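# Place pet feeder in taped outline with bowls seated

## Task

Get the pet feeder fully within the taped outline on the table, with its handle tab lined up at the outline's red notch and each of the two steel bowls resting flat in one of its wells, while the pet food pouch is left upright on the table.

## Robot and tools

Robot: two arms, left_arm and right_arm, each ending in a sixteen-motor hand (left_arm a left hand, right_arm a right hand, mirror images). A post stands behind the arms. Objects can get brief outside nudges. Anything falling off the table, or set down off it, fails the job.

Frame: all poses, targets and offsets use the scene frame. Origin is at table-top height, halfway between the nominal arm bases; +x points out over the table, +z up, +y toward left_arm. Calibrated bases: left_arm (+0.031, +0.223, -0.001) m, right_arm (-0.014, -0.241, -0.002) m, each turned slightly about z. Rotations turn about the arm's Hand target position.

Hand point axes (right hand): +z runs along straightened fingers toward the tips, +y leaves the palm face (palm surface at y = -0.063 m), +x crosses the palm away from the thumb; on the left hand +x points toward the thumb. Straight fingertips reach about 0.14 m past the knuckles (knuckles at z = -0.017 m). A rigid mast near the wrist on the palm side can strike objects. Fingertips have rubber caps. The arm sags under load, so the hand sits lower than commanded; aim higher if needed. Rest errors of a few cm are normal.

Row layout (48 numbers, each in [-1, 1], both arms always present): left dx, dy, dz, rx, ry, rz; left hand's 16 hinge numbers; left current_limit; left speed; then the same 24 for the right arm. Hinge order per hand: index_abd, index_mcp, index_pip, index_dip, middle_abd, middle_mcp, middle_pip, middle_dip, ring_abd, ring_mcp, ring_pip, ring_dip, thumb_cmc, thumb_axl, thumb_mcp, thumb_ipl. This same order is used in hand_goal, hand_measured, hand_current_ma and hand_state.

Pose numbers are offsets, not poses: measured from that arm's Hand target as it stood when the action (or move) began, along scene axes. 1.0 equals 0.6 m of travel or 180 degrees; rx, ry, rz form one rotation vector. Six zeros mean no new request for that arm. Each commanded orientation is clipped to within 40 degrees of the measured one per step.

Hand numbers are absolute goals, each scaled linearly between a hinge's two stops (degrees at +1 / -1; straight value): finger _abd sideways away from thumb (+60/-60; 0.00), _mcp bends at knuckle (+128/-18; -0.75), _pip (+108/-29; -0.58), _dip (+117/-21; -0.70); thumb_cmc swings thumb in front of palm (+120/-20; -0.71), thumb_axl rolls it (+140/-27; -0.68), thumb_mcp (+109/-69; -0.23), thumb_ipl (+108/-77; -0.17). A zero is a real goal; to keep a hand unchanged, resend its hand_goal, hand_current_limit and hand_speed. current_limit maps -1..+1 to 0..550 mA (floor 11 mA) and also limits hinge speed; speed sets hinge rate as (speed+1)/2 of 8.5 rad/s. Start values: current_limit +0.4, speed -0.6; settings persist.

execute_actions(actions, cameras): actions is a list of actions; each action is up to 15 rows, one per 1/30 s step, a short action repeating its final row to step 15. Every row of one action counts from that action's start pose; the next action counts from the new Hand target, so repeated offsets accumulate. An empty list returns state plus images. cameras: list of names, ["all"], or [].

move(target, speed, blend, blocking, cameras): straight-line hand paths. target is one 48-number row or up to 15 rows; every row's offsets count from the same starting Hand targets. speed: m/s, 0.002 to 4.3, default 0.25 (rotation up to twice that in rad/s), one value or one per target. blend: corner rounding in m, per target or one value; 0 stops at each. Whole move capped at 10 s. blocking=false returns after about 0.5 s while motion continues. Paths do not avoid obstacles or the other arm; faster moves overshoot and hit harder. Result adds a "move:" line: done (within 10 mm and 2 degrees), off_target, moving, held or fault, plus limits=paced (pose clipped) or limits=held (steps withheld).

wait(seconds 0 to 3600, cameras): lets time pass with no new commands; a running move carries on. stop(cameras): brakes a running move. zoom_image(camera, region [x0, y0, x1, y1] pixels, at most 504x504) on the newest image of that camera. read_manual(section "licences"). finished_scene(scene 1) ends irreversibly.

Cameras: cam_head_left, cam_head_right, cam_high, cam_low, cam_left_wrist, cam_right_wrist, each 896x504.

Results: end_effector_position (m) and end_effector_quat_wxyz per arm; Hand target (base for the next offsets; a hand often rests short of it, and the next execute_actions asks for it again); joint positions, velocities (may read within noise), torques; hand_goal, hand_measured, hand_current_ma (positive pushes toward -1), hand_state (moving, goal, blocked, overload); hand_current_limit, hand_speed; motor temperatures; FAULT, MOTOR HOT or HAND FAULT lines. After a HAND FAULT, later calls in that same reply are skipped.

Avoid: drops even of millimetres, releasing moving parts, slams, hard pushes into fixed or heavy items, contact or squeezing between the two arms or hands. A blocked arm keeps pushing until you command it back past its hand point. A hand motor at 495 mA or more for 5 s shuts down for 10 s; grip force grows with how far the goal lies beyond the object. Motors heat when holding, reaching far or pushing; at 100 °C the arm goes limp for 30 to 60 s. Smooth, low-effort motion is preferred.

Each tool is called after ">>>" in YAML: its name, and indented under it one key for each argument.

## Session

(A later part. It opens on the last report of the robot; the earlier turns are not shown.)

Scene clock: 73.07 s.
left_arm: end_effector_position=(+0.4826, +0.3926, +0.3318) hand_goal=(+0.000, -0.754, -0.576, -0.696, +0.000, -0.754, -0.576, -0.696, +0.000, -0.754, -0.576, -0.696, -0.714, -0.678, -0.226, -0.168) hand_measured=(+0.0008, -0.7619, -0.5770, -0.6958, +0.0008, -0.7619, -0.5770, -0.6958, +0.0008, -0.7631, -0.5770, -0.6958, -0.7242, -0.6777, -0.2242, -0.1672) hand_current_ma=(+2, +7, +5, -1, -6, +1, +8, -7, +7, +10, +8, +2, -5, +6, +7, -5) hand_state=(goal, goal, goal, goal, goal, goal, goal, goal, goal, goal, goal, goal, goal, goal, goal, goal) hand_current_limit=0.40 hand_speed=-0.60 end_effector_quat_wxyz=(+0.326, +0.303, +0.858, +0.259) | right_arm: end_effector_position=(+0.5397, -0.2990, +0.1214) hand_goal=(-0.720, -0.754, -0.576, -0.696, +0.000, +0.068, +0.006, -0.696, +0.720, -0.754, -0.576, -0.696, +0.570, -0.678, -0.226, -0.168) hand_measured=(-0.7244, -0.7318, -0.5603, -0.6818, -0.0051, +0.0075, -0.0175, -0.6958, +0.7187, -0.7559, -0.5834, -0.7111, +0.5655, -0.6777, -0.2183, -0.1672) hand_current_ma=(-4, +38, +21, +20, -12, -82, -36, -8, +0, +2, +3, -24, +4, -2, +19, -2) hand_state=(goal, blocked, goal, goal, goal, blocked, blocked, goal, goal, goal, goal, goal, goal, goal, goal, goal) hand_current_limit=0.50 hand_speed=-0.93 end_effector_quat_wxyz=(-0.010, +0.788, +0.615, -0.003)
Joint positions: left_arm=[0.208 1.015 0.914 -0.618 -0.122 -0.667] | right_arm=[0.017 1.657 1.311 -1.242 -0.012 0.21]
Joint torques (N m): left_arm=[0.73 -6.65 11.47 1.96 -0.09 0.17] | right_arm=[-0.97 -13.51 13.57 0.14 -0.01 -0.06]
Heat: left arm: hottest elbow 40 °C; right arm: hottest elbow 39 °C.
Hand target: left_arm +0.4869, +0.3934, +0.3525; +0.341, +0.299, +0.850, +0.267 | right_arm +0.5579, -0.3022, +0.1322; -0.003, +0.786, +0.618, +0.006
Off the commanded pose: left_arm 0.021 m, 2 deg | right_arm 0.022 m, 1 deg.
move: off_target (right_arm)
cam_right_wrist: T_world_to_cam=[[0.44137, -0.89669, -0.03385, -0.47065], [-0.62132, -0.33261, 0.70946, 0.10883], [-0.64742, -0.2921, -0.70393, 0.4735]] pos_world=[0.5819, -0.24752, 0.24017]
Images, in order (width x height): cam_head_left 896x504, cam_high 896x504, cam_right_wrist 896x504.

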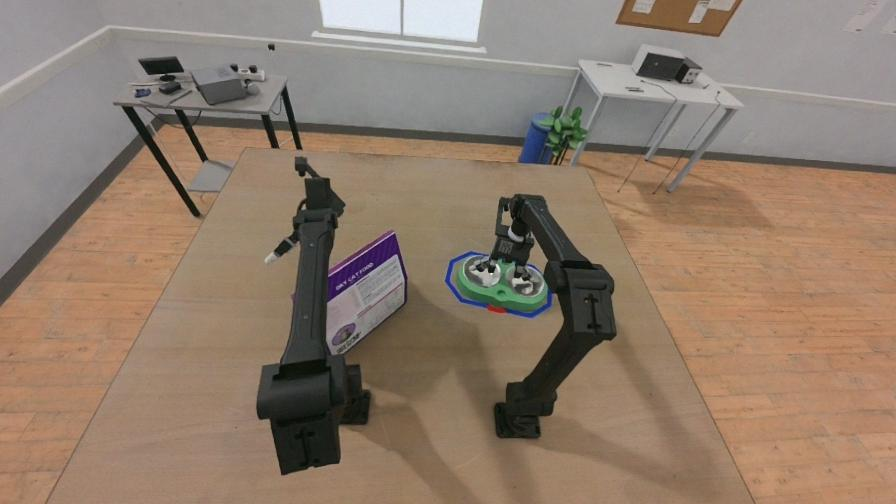

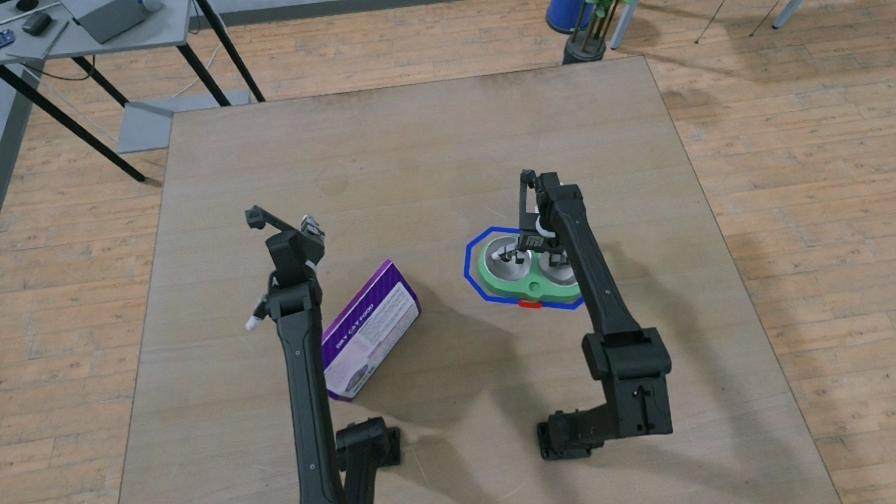

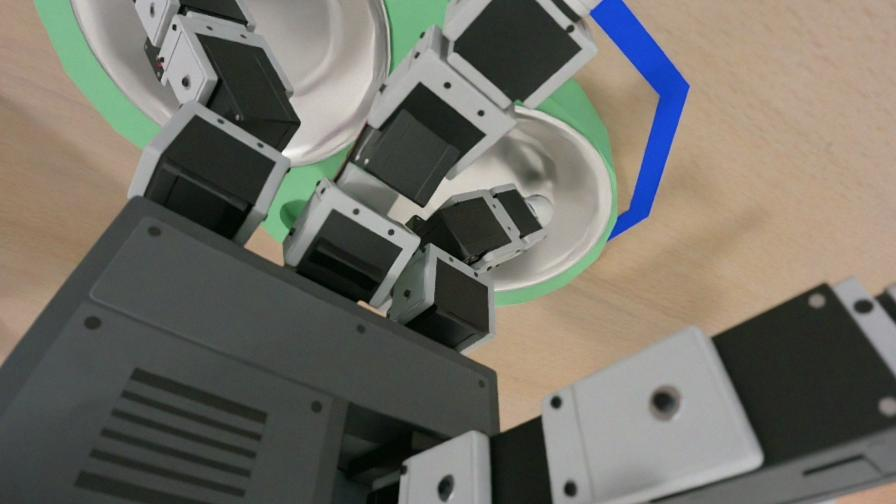

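>>> move:
  target: [0,0,0,0,0,0,0,-0.754,-0.576,-0.696,0,-0.754,-0.576,-0.696,0,-0.754,-0.576,-0.696,-0.714,-0.678,-0.226,-0.168,0.4,-0.6,0.0227,-0.0057,-0.003,0,0,0.0,-0.72,-0.754,-0.576,-0.696,0,0.068,0.007,-0.696,0.72,-0.754,-0.576,-0.696,0.571,-0.678,-0.226,-0.168,0.5,-0.93]
  speed: 0.03
  cameras: ["cam_high","cam_head_left","cam_right_wrist"]

>>> zoom_image:
  camera: "cam_high"
  region: [455, 215, 605, 315]

>>> zoom_image:
  camera: "cam_head_left"
  region: [440, 245, 560, 325]

Scene clock: 74.10 s.
left_arm: end_effector_position=(+0.4826, +0.3926, +0.3318) hand_goal=(+0.000, -0.754, -0.576, -0.696, +0.000, -0.754, -0.576, -0.696, +0.000, -0.754, -0.576, -0.696, -0.714, -0.678, -0.226, -0.168) hand_measured=(-0.0007, -0.7619, -0.5770, -0.6958, +0.0008, -0.7619, -0.5770, -0.6958, -0.0007, -0.7631, -0.5770, -0.6958, -0.7230, -0.6767, -0.2242, -0.1681) hand_current_ma=(+4, +4, +3, -1, -5, +0, +12, -3, +9, +8, +10, +3, -7, +3, +9, -4) hand_state=(goal, goal, goal, goal, goal, goal, goal, goal, goal, goal, goal, goal, goal, goal, goal, goal) hand_current_limit=0.40 hand_speed=-0.60 end_effector_quat_wxyz=(+0.326, +0.303, +0.858, +0.259) | right_arm: end_effector_position=(+0.5535, -0.2989, +0.1206) hand_goal=(-0.720, -0.754, -0.576, -0.696, +0.000, +0.068, +0.006, -0.696, +0.720, -0.754, -0.576, -0.696, +0.570, -0.678, -0.226, -0.168) hand_measured=(-0.7230, -0.7318, -0.5603, -0.6818, -0.0051, +0.0075, -0.0175, -0.6958, +0.7172, -0.7631, -0.5924, -0.7098, +0.5680, -0.6767, -0.2183, -0.1681) hand_current_ma=(+3, +31, +22, +19, -18, -80, -34, -12, +8, -15, -27, -17, -4, -6, +5, +1) hand_state=(goal, blocked, goal, goal, goal, blocked, blocked, goal, goal, goal, goal, goal, goal, goal, goal, goal) hand_current_limit=0.50 hand_speed=-0.93 end_effector_quat_wxyz=(-0.010, +0.786, +0.618, -0.002)
Joint positions: left_arm=[0.208 1.015 0.914 -0.618 -0.122 -0.667] | right_arm=[0.017 1.69 1.353 -1.249 -0.012 0.203]
Joint torques (N m): left_arm=[0.79 -6.71 11.47 1.96 -0.09 0.16] | right_arm=[-1.44 -13.98 13.61 0.17 -0.01 -0.05]
Heat: left arm: hottest elbow 40 °C; right arm: hottest elbow 39 °C.
Hand target: left_arm +0.4869, +0.3934, +0.3525; +0.341, +0.299, +0.850, +0.267 | right_arm +0.5716, -0.3055, +0.1305; -0.002, +0.786, +0.618, +0.006
Off the commanded pose: left_arm 0.021 m, 2 deg | right_arm 0.022 m, 1 deg.
move: off_target (right_arm)
cam_right_wrist: T_world_to_cam=[[0.44795, -0.89342, -0.03372, -0.47935], [-0.61919, -0.33722, 0.70915, 0.11546], [-0.64494, -0.29678, -0.70425, 0.47911]] pos_world=[0.59522, -0.24714, 0.23937]
Images, in order (width x height): cam_head_left 896x504, cam_high 896x504, cam_right_wrist 896x504.

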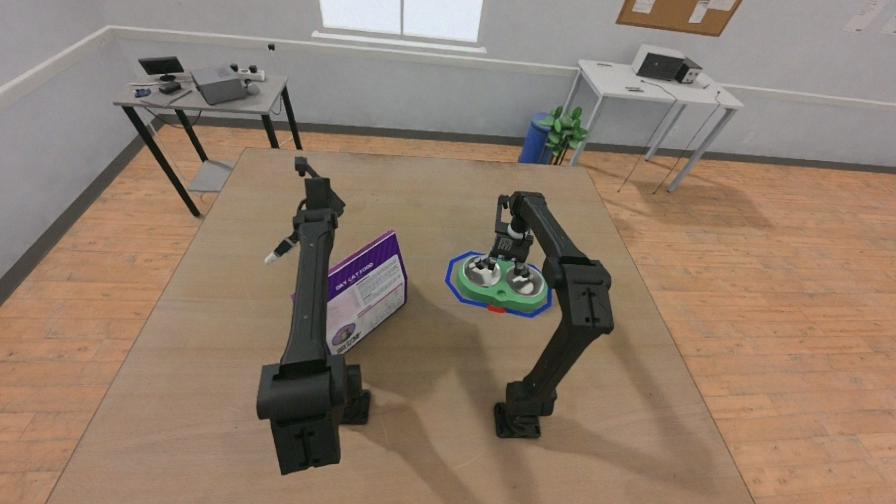

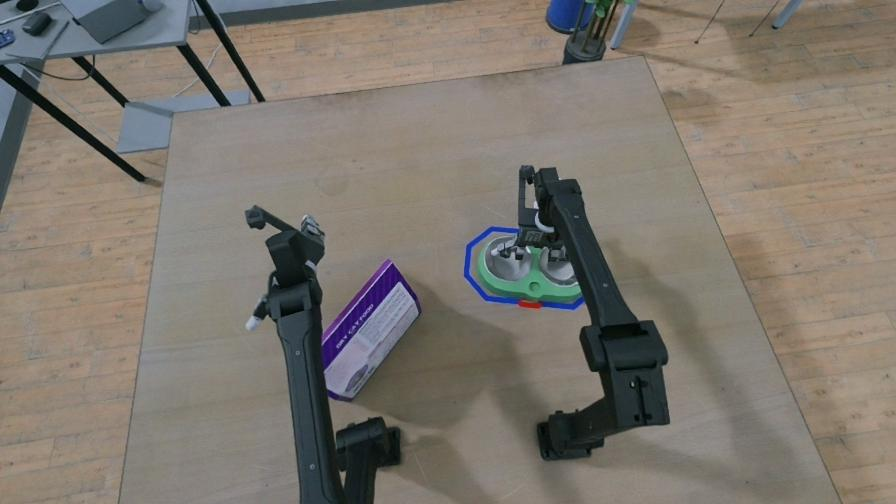

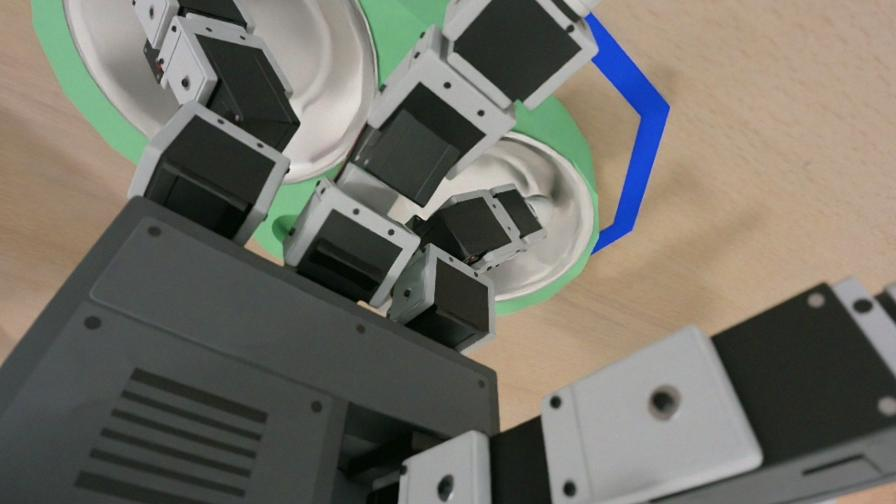

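Scaled by 3.360 from the camera's image (finer frame: 1280x720).

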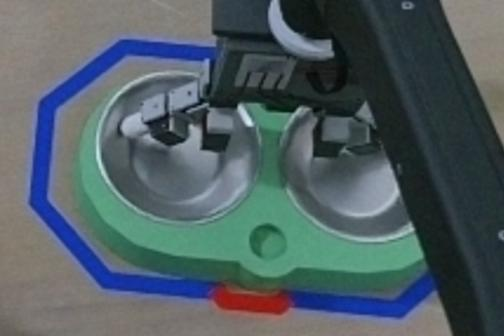

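Scaled by 4.200 from the camera's image (finer frame: 1280x720).

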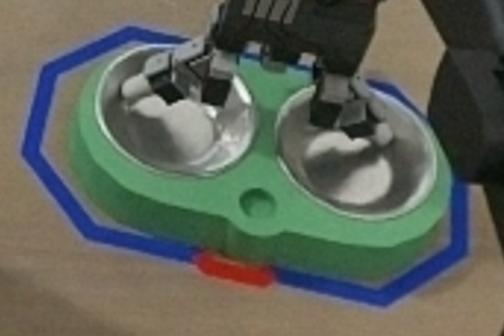

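>>> move:
  target: [0,0,0,0,0,0,0,-0.754,-0.576,-0.696,0,-0.754,-0.576,-0.696,0,-0.754,-0.576,-0.696,-0.714,-0.678,-0.226,-0.168,0.4,-0.6,0.0165,-0.004,-0.002,0,0,0.02,-0.72,-0.754,-0.576,-0.696,0,0.068,0.007,-0.696,0.72,-0.754,-0.576,-0.696,0.571,-0.678,-0.226,-0.168,0.5,-0.93]
  speed: 0.03
  cameras: ["cam_high","cam_head_left","cam_right_wrist"]

>>> zoom_image:
  camera: "cam_high"
  region: [455, 215, 605, 315]

>>> zoom_image:
  camera: "cam_head_left"
  region: [440, 245, 560, 325]

Scene clock: 75.97 s.
left_arm: end_effector_position=(+0.4826, +0.3926, +0.3318) hand_goal=(+0.000, -0.754, -0.576, -0.696, +0.000, -0.754, -0.576, -0.696, +0.000, -0.754, -0.576, -0.696, -0.714, -0.678, -0.226, -0.168) hand_measured=(+0.0008, -0.7619, -0.5770, -0.6958, -0.0007, -0.7619, -0.5757, -0.6958, -0.0007, -0.7631, -0.5757, -0.6958, -0.7242, -0.6777, -0.2242, -0.1681) hand_current_ma=(+2, +5, +6, +1, -8, -1, +9, -5, +10, +6, +8, +5, -6, +2, +5, -1) hand_state=(goal, goal, goal, goal, goal, goal, goal, goal, goal, goal, goal, goal, goal, goal, goal, goal) hand_current_limit=0.40 hand_speed=-0.60 end_effector_quat_wxyz=(+0.326, +0.303, +0.858, +0.259) | right_arm: end_effector_position=(+0.5629, -0.2990, +0.1212) hand_goal=(-0.720, -0.754, -0.576, -0.696, +0.000, +0.068, +0.006, -0.696, +0.720, -0.754, -0.576, -0.696, +0.570, -0.678, -0.226, -0.168) hand_measured=(-0.7230, -0.7716, -0.5949, -0.6996, -0.0051, +0.0075, -0.0175, -0.6958, +0.7143, -0.7571, -0.5885, -0.7098, +0.5667, -0.6777, -0.2193, -0.1672) hand_current_ma=(+4, -11, -29, -13, -6, -86, -42, -1, -10, -5, -19, -2, -9, -3, +15, -1) hand_state=(goal, goal, goal, goal, goal, blocked, blocked, goal, goal, goal, goal, goal, goal, goal, goal, goal) hand_current_limit=0.50 hand_speed=-0.93 end_effector_quat_wxyz=(-0.010, +0.767, +0.642, -0.002)
Joint positions: left_arm=[0.208 1.015 0.914 -0.618 -0.122 -0.667] | right_arm=[0.008 1.707 1.377 -1.257 -0.012 0.133]
Joint torques (N m): left_arm=[0.73 -6.71 11.45 1.98 -0.09 0.17] | right_arm=[-1.9 -13.98 13.63 0.29 -0.03 -0.14]
Heat: left arm: hottest elbow 40 °C; right arm: hottest elbow 39 °C.
Hand target: left_arm +0.4869, +0.3934, +0.3525; +0.341, +0.299, +0.850, +0.267 | right_arm +0.5814, -0.3080, +0.1293; -0.003, +0.767, +0.642, +0.006
Off the commanded pose: left_arm 0.021 m, 2 deg | right_arm 0.022 m, 1 deg.
move: off_target (right_arm)
cam_right_wrist: T_world_to_cam=[[0.50127, -0.8646, -0.0345, -0.50486], [-0.59792, -0.37492, 0.70847, 0.09765], [-0.62548, -0.3345, -0.7049, 0.46342]] pos_world=[0.60131, -0.24487, 0.24007]
Images, in order (width x height): cam_head_left 896x504, cam_high 896x504, cam_right_wrist 896x504.

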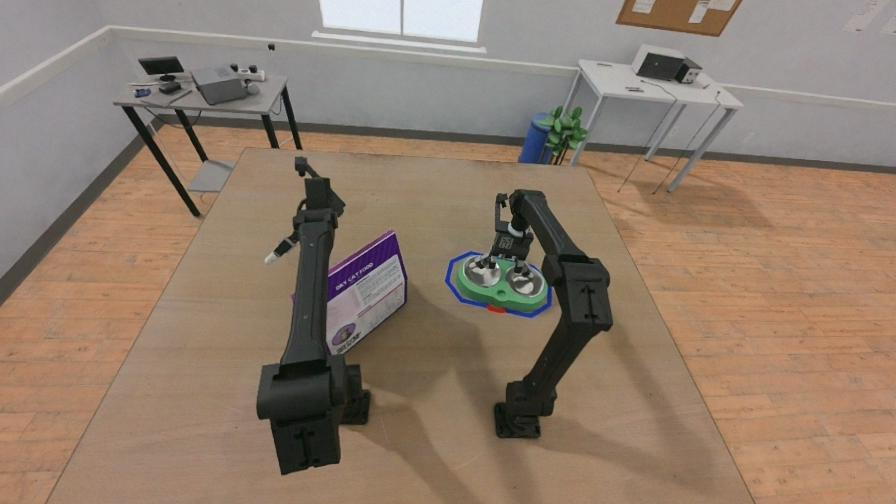

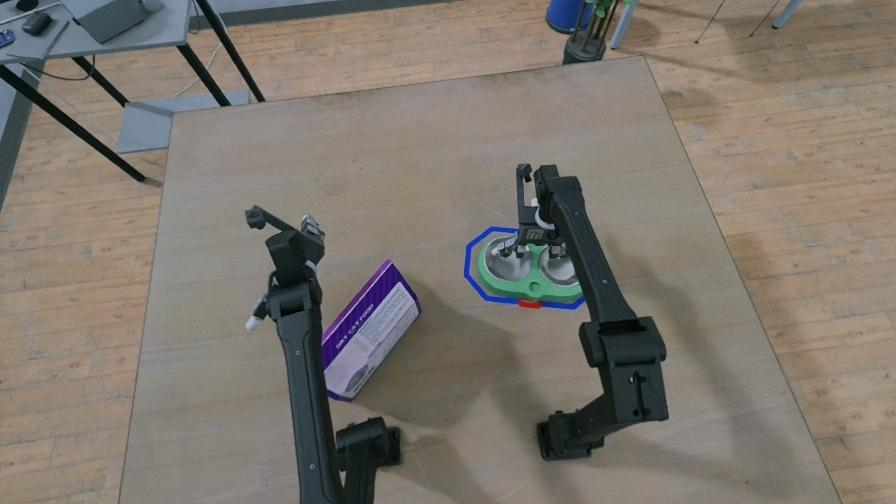

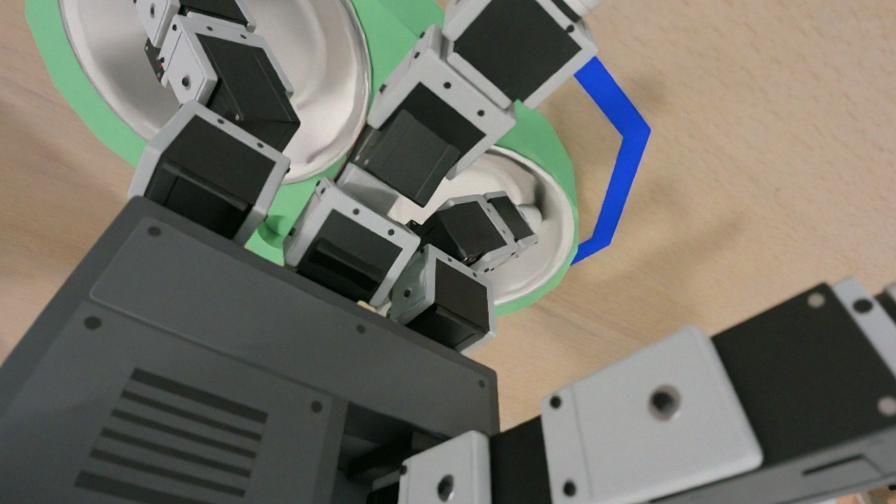

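Scaled by 3.360 from the camera's image (finer frame: 1280x720).

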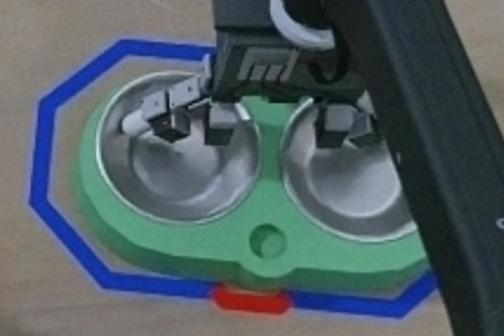

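Scaled by 4.200 from the camera's image (finer frame: 1280x720).

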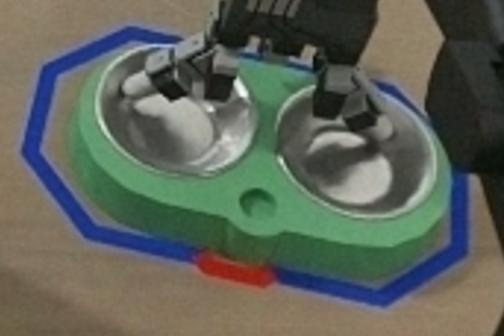

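>>> move:
  target: [0,0,0,0,0,0,0,-0.754,-0.576,-0.696,0,-0.754,-0.576,-0.696,0,-0.754,-0.576,-0.696,-0.714,-0.678,-0.226,-0.168,0.4,-0.6,0.0226,-0.0057,-0.002,0,0,0,-0.72,-0.754,-0.576,-0.696,0,0.068,0.007,-0.696,0.72,-0.754,-0.576,-0.696,0.571,-0.678,-0.226,-0.168,0.5,-0.93]
  speed: 0.03
  cameras: ["cam_high","cam_head_left","cam_right_wrist"]

>>> zoom_image:
  camera: "cam_high"
  region: [455, 215, 605, 315]

>>> zoom_image:
  camera: "cam_head_left"
  region: [440, 245, 560, 325]

Scene clock: 77.00 s.
left_arm: end_effector_position=(+0.4826, +0.3926, +0.3318) hand_goal=(+0.000, -0.754, -0.576, -0.696, +0.000, -0.754, -0.576, -0.696, +0.000, -0.754, -0.576, -0.696, -0.714, -0.678, -0.226, -0.168) hand_measured=(-0.0007, -0.7619, -0.5770, -0.6958, +0.0008, -0.7619, -0.5770, -0.6971, -0.0007, -0.7631, -0.5770, -0.6971, -0.7242, -0.6777, -0.2242, -0.1681) hand_current_ma=(+2, +2, +6, -4, -6, -1, +12, -8, +8, +4, +12, +1, -7, +5, +9, -5) hand_state=(goal, goal, goal, goal, goal, goal, goal, goal, goal, goal, goal, goal, goal, goal, goal, goal) hand_current_limit=0.40 hand_speed=-0.60 end_effector_quat_wxyz=(+0.326, +0.303, +0.858, +0.259) | right_arm: end_effector_position=(+0.5731, -0.3004, +0.1201) hand_goal=(-0.720, -0.754, -0.576, -0.696, +0.000, +0.068, +0.006, -0.696, +0.720, -0.754, -0.576, -0.696, +0.570, -0.678, -0.226, -0.168) hand_measured=(-0.7201, -0.8053, -0.6321, -0.7162, -0.0051, +0.0075, -0.0175, -0.6971, +0.7143, -0.7981, -0.6078, -0.7124, +0.5667, -0.6767, -0.2193, -0.1681) hand_current_ma=(+13, -57, -71, -31, -9, -79, -26, -2, -11, -58, -42, -20, -8, -7, +12, -5) hand_state=(goal, blocked, blocked, blocked, goal, blocked, blocked, goal, goal, blocked, blocked, goal, goal, goal, goal, goal) hand_current_limit=0.50 hand_speed=-0.93 end_effector_quat_wxyz=(-0.013, +0.765, +0.644, -0.005)
Joint positions: left_arm=[0.208 1.015 0.914 -0.618 -0.122 -0.667] | right_arm=[0.005 1.738 1.417 -1.276 -0.012 0.124]
Joint torques (N m): left_arm=[0.79 -6.71 11.48 1.98 -0.09 0.16] | right_arm=[-2.14 -14.21 13.91 0.59 -0.01 -0.09]
Heat: left arm: hottest elbow 40 °C; right arm: hottest elbow 39 °C.
Hand target: left_arm +0.4869, +0.3934, +0.3525; +0.341, +0.299, +0.850, +0.267 | right_arm +0.5950, -0.3113, +0.1281; -0.003, +0.767, +0.642, +0.006
Off the commanded pose: left_arm 0.021 m, 2 deg | right_arm 0.026 m, 2 deg.
move: off_target (right_arm)
cam_right_wrist: T_world_to_cam=[[0.5055, -0.86189, -0.04019, -0.5122], [-0.5895, -0.37901, 0.71333, 0.09735], [-0.63005, -0.3369, -0.69967, 0.46981]] pos_world=[0.61231, -0.24628, 0.23869]
Images, in order (width x height): cam_head_left 896x504, cam_high 896x504, cam_right_wrist 896x504.

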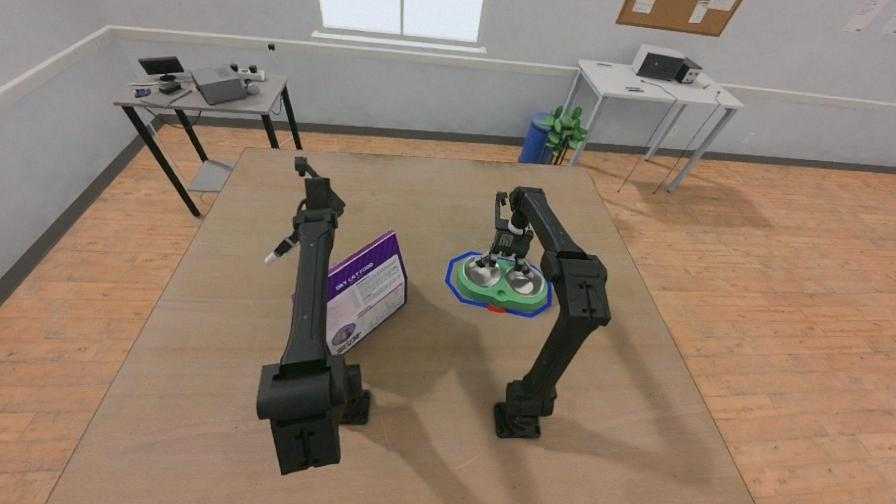

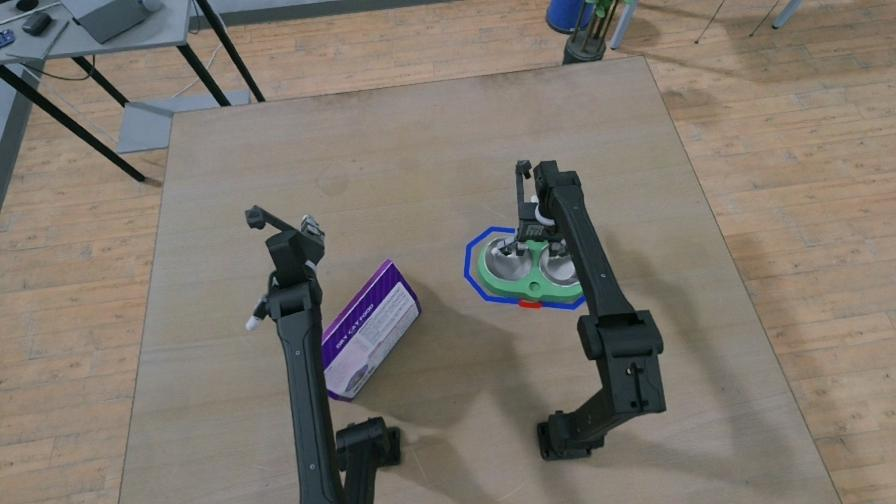

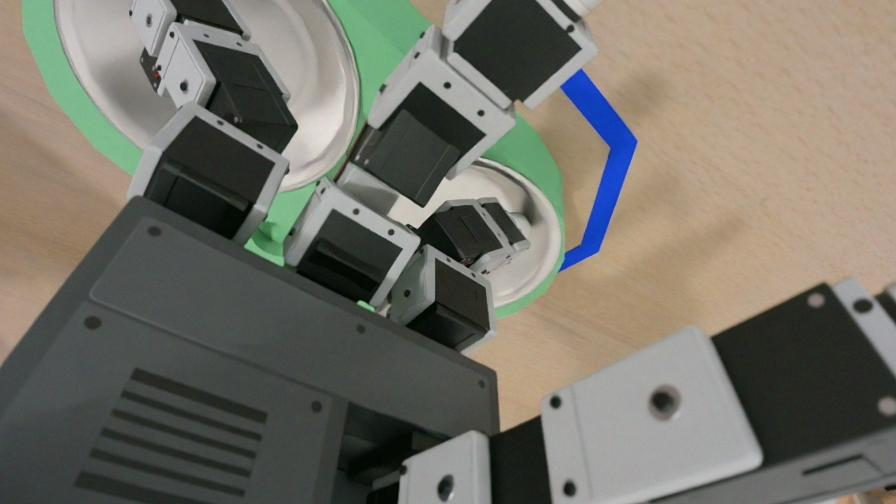

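Scaled by 3.360 from the camera's image (finer frame: 1280x720).

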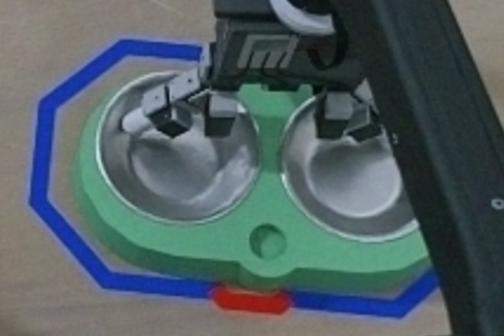

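Scaled by 4.200 from the camera's image (finer frame: 1280x720).

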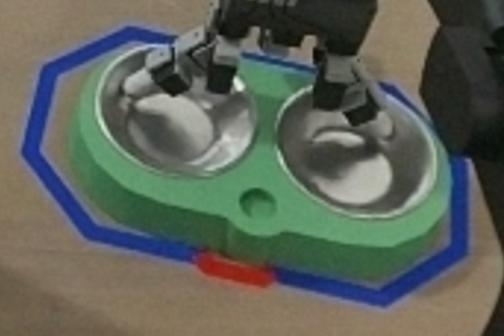

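>>> move:
  target: [0,0,0,0,0,0,0,-0.754,-0.576,-0.696,0,-0.754,-0.576,-0.696,0,-0.754,-0.576,-0.696,-0.714,-0.678,-0.226,-0.168,0.4,-0.6,0.0145,-0.0037,0,0,0,0,-0.72,-0.754,-0.576,-0.696,0,0.068,0.007,-0.696,0.72,-0.754,-0.576,-0.696,0.571,-0.678,-0.226,-0.168,0.5,-0.93]
  speed: 0.03
  cameras: ["cam_high","cam_head_left"]

>>> zoom_image:
  camera: "cam_high"
  region: [455, 215, 605, 315]

>>> zoom_image:
  camera: "cam_head_left"
  region: [440, 245, 560, 325]

Scene clock: 77.93 s.
left_arm: end_effector_position=(+0.4826, +0.3926, +0.3318) hand_goal=(+0.000, -0.754, -0.576, -0.696, +0.000, -0.754, -0.576, -0.696, +0.000, -0.754, -0.576, -0.696, -0.714, -0.678, -0.226, -0.168) hand_measured=(-0.0007, -0.7619, -0.5770, -0.6958, -0.0007, -0.7619, -0.5770, -0.6958, -0.0007, -0.7631, -0.5757, -0.6958, -0.7242, -0.6767, -0.2242, -0.1672) hand_current_ma=(+4, +2, +8, +4, -6, +0, +11, -8, +9, +5, +9, +3, -10, +7, +11, +3) hand_state=(goal, goal, goal, goal, goal, goal, goal, goal, goal, goal, goal, goal, goal, goal, goal, goal) hand_current_limit=0.40 hand_speed=-0.60 end_effector_quat_wxyz=(+0.326, +0.303, +0.858, +0.259) | right_arm: end_effector_position=(+0.5832, -0.3050, +0.1206) hand_goal=(-0.720, -0.754, -0.576, -0.696, +0.000, +0.068, +0.006, -0.696, +0.720, -0.754, -0.576, -0.696, +0.570, -0.678, -0.226, -0.168) hand_measured=(-0.7201, -0.8053, -0.6321, -0.7162, -0.0036, +0.0075, -0.0175, -0.6958, +0.7143, -0.7981, -0.6078, -0.7124, +0.5680, -0.6767, -0.2183, -0.1681) hand_current_ma=(+5, -49, -73, -41, +6, -72, -43, +0, -16, -66, -35, -29, +3, +9, +1, -4) hand_state=(goal, blocked, blocked, blocked, goal, blocked, blocked, goal, goal, blocked, blocked, goal, goal, goal, goal, goal) hand_current_limit=0.50 hand_speed=-0.93 end_effector_quat_wxyz=(-0.012, +0.767, +0.642, -0.004)
Joint positions: left_arm=[0.208 1.015 0.914 -0.618 -0.122 -0.667] | right_arm=[-0.003 1.761 1.45 -1.281 -0.012 0.121]
Joint torques (N m): left_arm=[0.85 -6.65 11.47 1.96 -0.09 0.16] | right_arm=[-1.67 -14.62 13.86 0.47 -0.01 -0.09]
Heat: left arm: hottest elbow 40 °C; right arm: hottest elbow 39 °C.
Hand target: left_arm +0.4869, +0.3934, +0.3525; +0.341, +0.299, +0.850, +0.267 | right_arm +0.6037, -0.3135, +0.1282; -0.003, +0.767, +0.642, +0.006
Off the commanded pose: left_arm 0.021 m, 2 deg | right_arm 0.023 m, 2 deg.
move: off_target (right_arm)
Images, in order (width x height): cam_head_left 896x504, cam_high 896x504.

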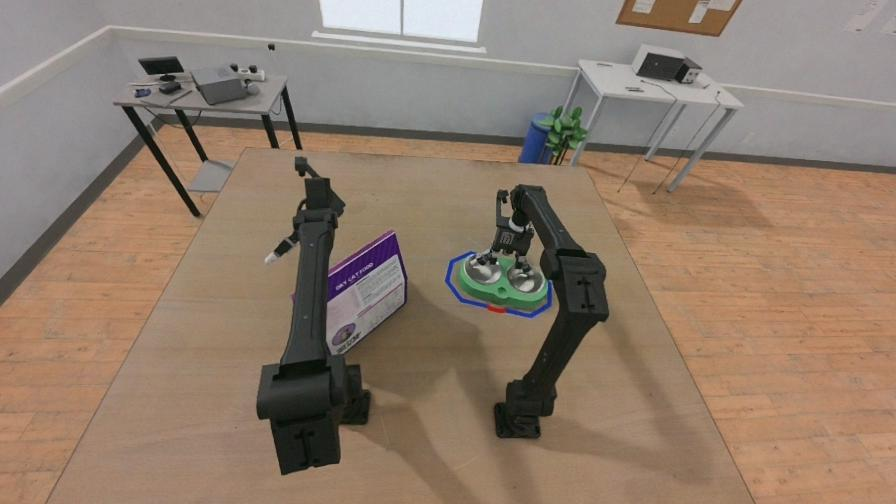

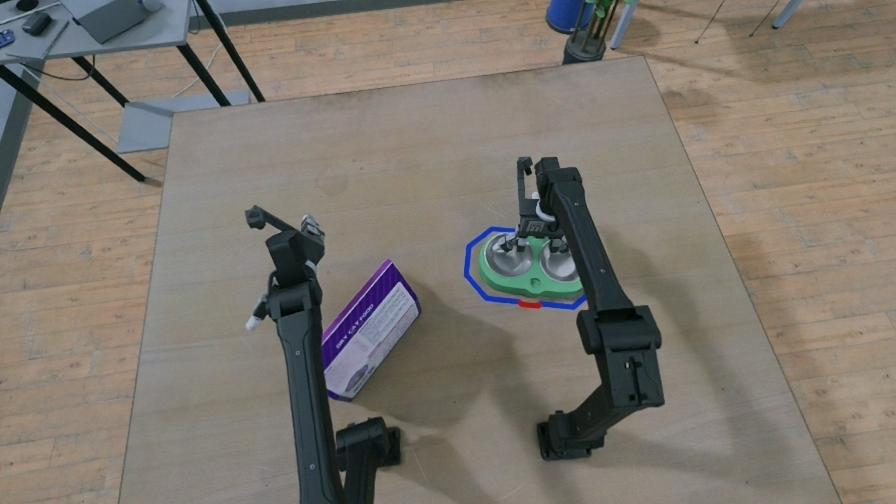

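Scaled by 3.360 from the camera's image (finer frame: 1280x720).

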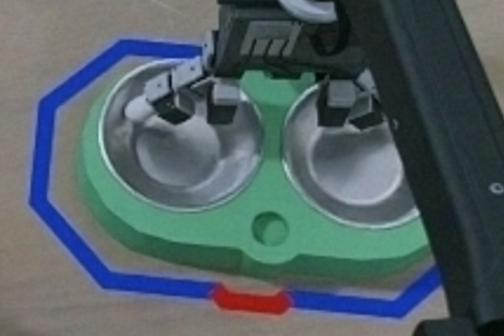

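Scaled by 4.200 from the camera's image (finer frame: 1280x720).

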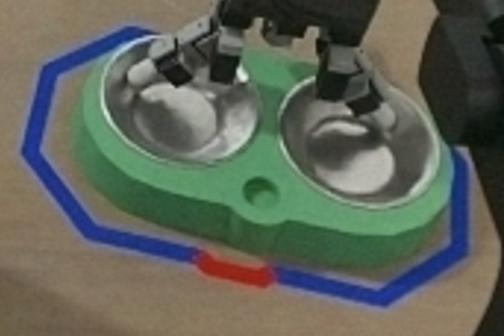

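>>> move:
  target:
    - [0,0,0,0,0,0,0,-0.754,-0.576,-0.696,0,-0.754,-0.576,-0.696,0,-0.754,-0.576,-0.696,-0.714,-0.678,-0.226,-0.168,0.4,-0.6,-0.06,0.015,0.01,0,0,0,-0.72,-0.754,-0.576,-0.696,0,0.068,0.007,-0.696,0.72,-0.754,-0.576,-0.696,0.571,-0.678,-0.226,-0.168,0.5,-0.93]
    - [0,0,0,0,0,0,0,-0.754,-0.576,-0.696,0,-0.754,-0.576,-0.696,0,-0.754,-0.576,-0.696,-0.714,-0.678,-0.226,-0.168,0.4,-0.6,-0.06,0.015,0.2,0,0,0,-0.72,-0.754,-0.576,-0.696,0,0.068,0.007,-0.696,0.72,-0.754,-0.576,-0.696,0.571,-0.678,-0.226,-0.168,0.5,-0.93]
    - [0,0,0,0,0,0,0,-0.754,-0.576,-0.696,0,-0.754,-0.576,-0.696,0,-0.754,-0.576,-0.696,-0.714,-0.678,-0.226,-0.168,0.4,-0.6,-0.2,-0.3,0.3,0,0,0,-0.72,-0.754,-0.576,-0.696,0,0.068,0.007,-0.696,0.72,-0.754,-0.576,-0.696,0.571,-0.678,-0.226,-0.168,0.5,-0.93]
  speed: [0.04,0.08,0.2]
  cameras: ["all"]

>>> zoom_image:
  camera: "cam_high"
  region: [455, 215, 605, 315]

>>> zoom_image:
  camera: "cam_head_left"
  region: [440, 245, 560, 325]

>>> zoom_image:
  camera: "cam_head_right"
  region: [450, 245, 570, 325]

>>> zoom_image:
  camera: "cam_low"
  region: [280, 260, 500, 320]

Scene clock: 84.30 s.
left_arm: end_effector_position=(+0.4826, +0.3926, +0.3318) hand_goal=(+0.000, -0.754, -0.576, -0.696, +0.000, -0.754, -0.576, -0.696, +0.000, -0.754, -0.576, -0.696, -0.714, -0.678, -0.226, -0.168) hand_measured=(-0.0007, -0.7619, -0.5757, -0.6958, -0.0007, -0.7619, -0.5770, -0.6958, -0.0007, -0.7631, -0.5770, -0.6958, -0.7242, -0.6777, -0.2242, -0.1672) hand_current_ma=(+2, +5, +4, +2, -10, +0, +10, -5, +11, +8, +7, +4, -8, +3, +7, -4) hand_state=(goal, goal, goal, goal, goal, goal, goal, goal, goal, goal, goal, goal, goal, goal, goal, goal) hand_current_limit=0.40 hand_speed=-0.60 end_effector_quat_wxyz=(+0.326, +0.303, +0.858, +0.259) | right_arm: end_effector_position=(+0.4755, -0.4913, +0.2783) hand_goal=(-0.720, -0.754, -0.576, -0.696, +0.000, +0.068, +0.006, -0.696, +0.720, -0.754, -0.576, -0.696, +0.570, -0.678, -0.226, -0.168) hand_measured=(-0.7157, -0.7559, -0.5872, -0.7098, -0.0080, +0.0075, -0.0175, -0.6958, +0.7143, -0.7559, -0.5821, -0.7111, +0.5667, -0.6777, -0.2193, -0.1681) hand_current_ma=(+1, -9, -9, -12, -17, -72, -25, -4, -9, +1, -4, -26, +8, -6, +17, +6) hand_state=(goal, goal, goal, goal, goal, blocked, blocked, goal, goal, goal, goal, goal, goal, goal, goal, goal) hand_current_limit=0.50 hand_speed=-0.93 end_effector_quat_wxyz=(-0.021, +0.770, +0.637, -0.004)
Joint positions: left_arm=[0.208 1.015 0.914 -0.618 -0.122 -0.667] | right_arm=[-0.427 1.575 1.633 -1.672 -0.01 -0.291]
Joint torques (N m): left_arm=[0.79 -6.65 11.48 1.96 -0.09 0.16] | right_arm=[-0.38 -15.33 14.05 0.05 -0.23 -0.07]
Motor temperatures (°C): left_arm=[30 31 41 31 35 31] | right_arm=[30 36 40 30 29 31]
Heat: left arm: hottest elbow 41 °C; right arm: hottest elbow 40 °C.
Hand target: left_arm +0.4869, +0.3934, +0.3525; +0.341, +0.299, +0.850, +0.267 | right_arm +0.4839, -0.4935, +0.3081; -0.003, +0.767, +0.642, +0.006
Off the commanded pose: left_arm 0.021 m, 2 deg | right_arm 0.031 m, 2 deg.
joint sent to its limit (right arm) — joint 4 (wrist pitch), lower limit. The joint targets still meet the commanded pose.
move: off_target (right_arm)
cam_right_wrist: T_world_to_cam=[[0.49045, -0.86965, -0.05629, -0.61321], [-0.59009, -0.37893, 0.71288, -0.14502], [-0.64129, -0.31642, -0.69902, 0.46997]] pos_world=[0.51657, -0.43952, 0.39738]

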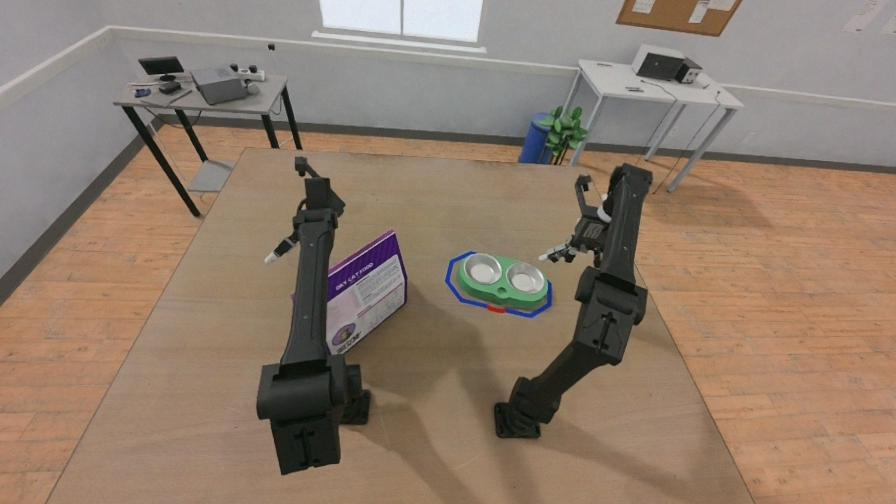

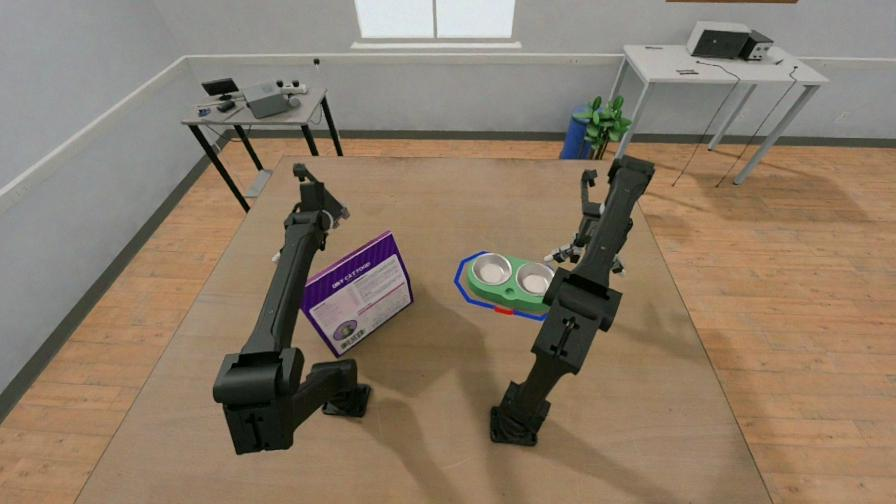

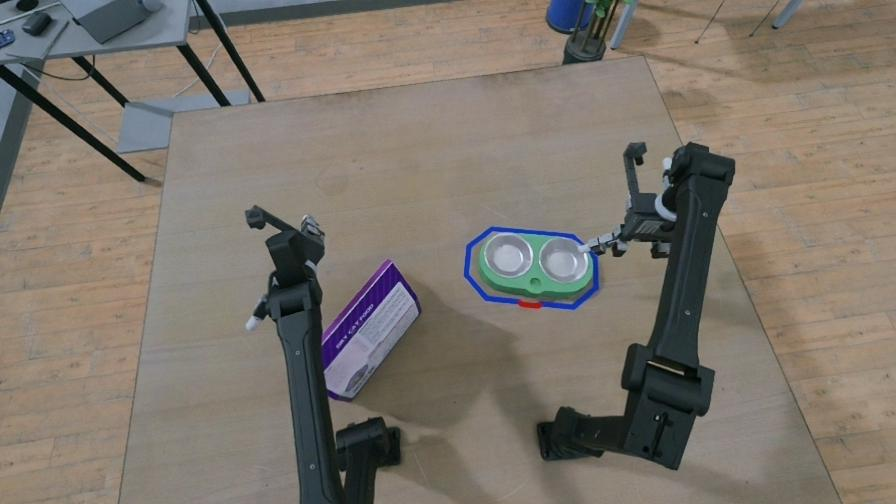

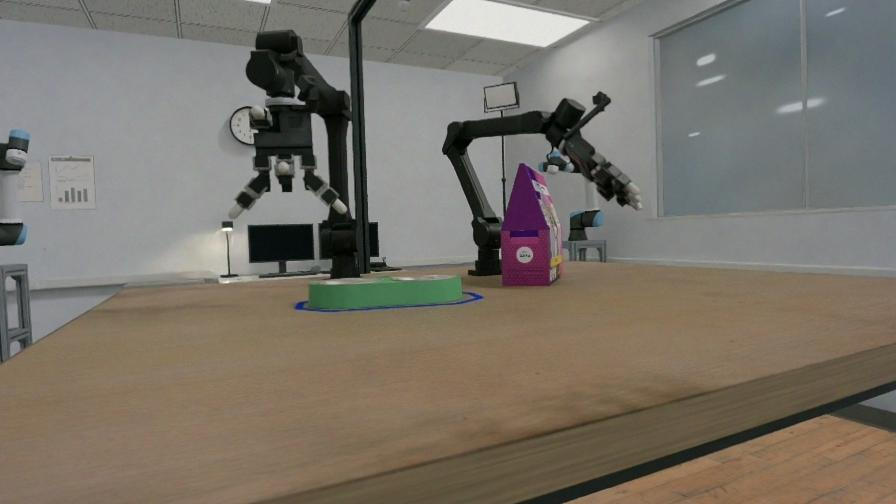

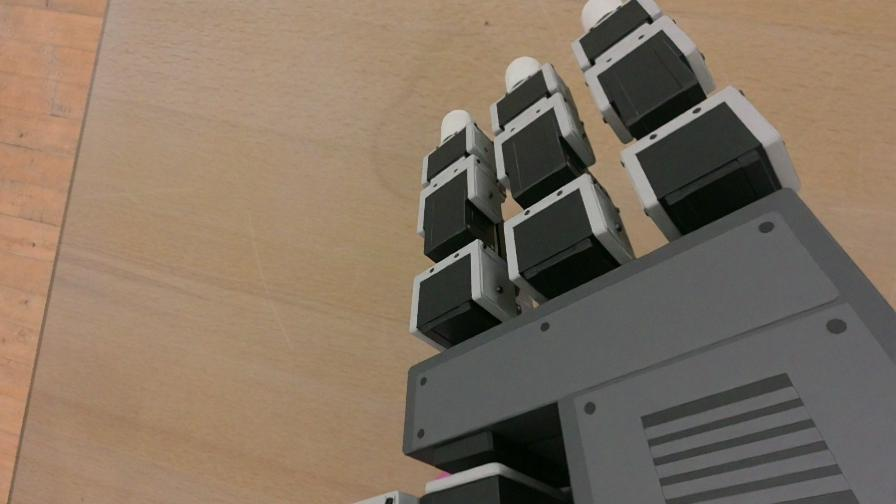

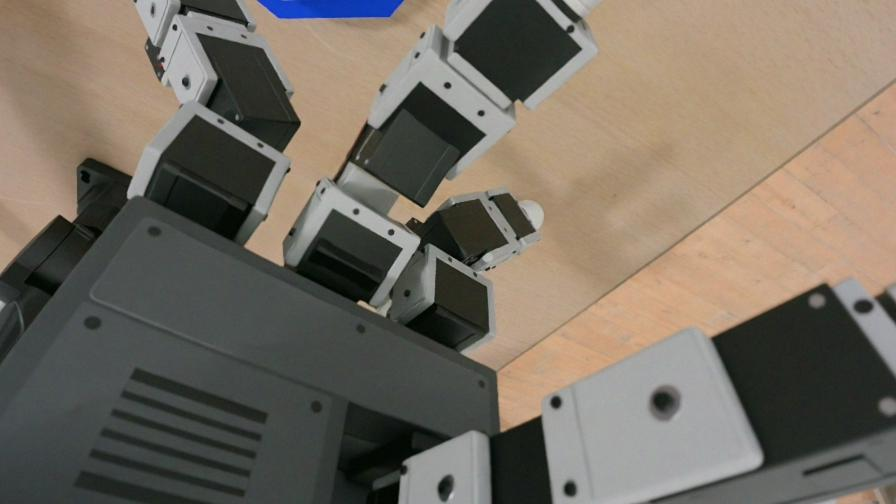

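Scaled by 3.360 from the camera's image (finer frame: 1280x720).

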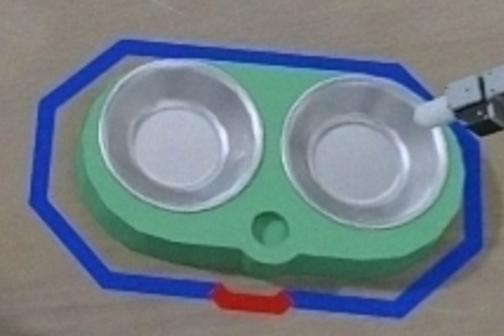

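Scaled by 4.200 from the camera's image (finer frame: 1280x720).

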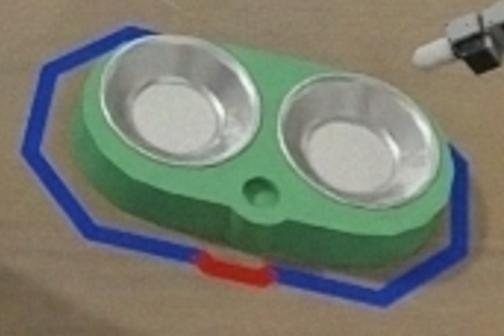

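Scaled by 4.200 from the camera's image (finer frame: 1280x720).

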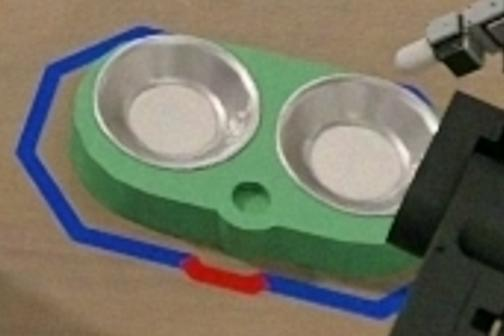

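Scaled by 2.291 from the camera's image (finer frame: 1280x720).

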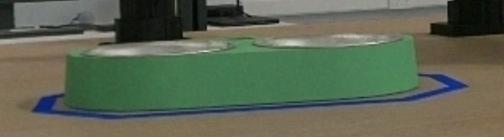

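>>> zoom_image:
  camera: "cam_low"
  region: [290, 270, 400, 320]

>>> zoom_image:
  camera: "cam_low"
  region: [390, 270, 500, 320]

>>> zoom_image:
  camera: "cam_high"
  region: [460, 220, 530, 310]

>>> zoom_image:
  camera: "cam_high"
  region: [530, 220, 610, 320]

>>> zoom_image:
  camera: "cam_head_left"
  region: [500, 255, 560, 325]

>>> zoom_image:
  camera: "cam_head_left"
  region: [440, 250, 510, 320]

Scaled by 4.582 from the camera's image (finer frame: 1280x720).

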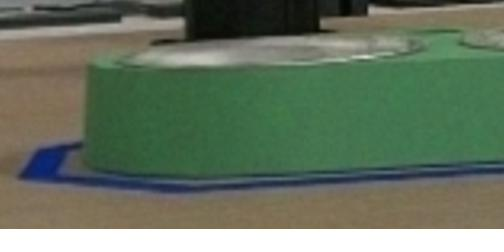

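Scaled by 4.582 from the camera's image (finer frame: 1280x720).

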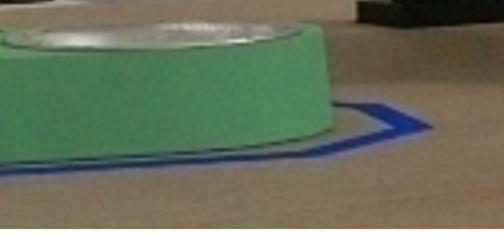

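Scaled by 5.600 from the camera's image (finer frame: 1280x720).

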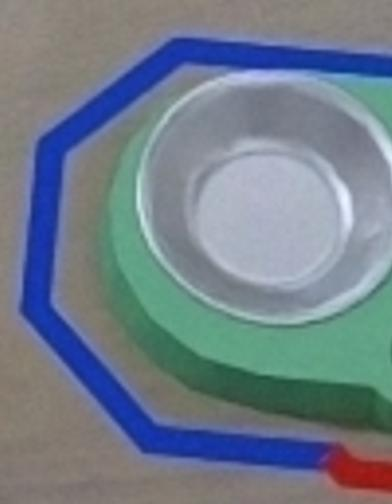

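Scaled by 5.040 from the camera's image (finer frame: 1280x720).

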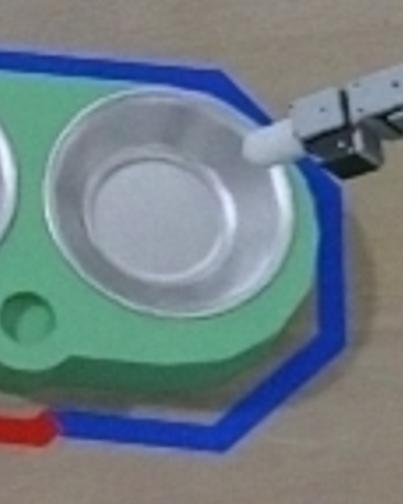

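Scaled by 7.200 from the camera's image (finer frame: 1280x720).

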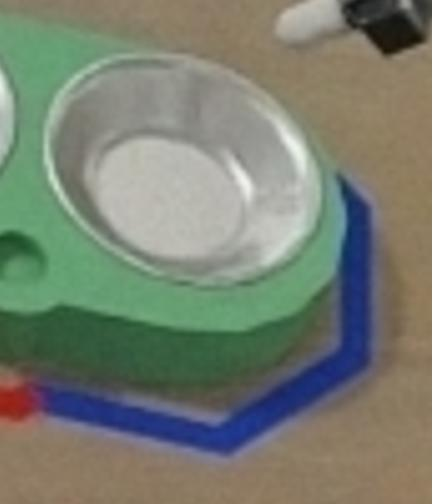

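Scaled by 7.200 from the camera's image (finer frame: 1280x720).

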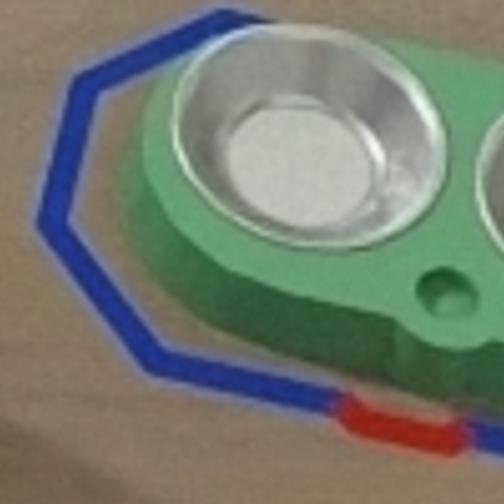

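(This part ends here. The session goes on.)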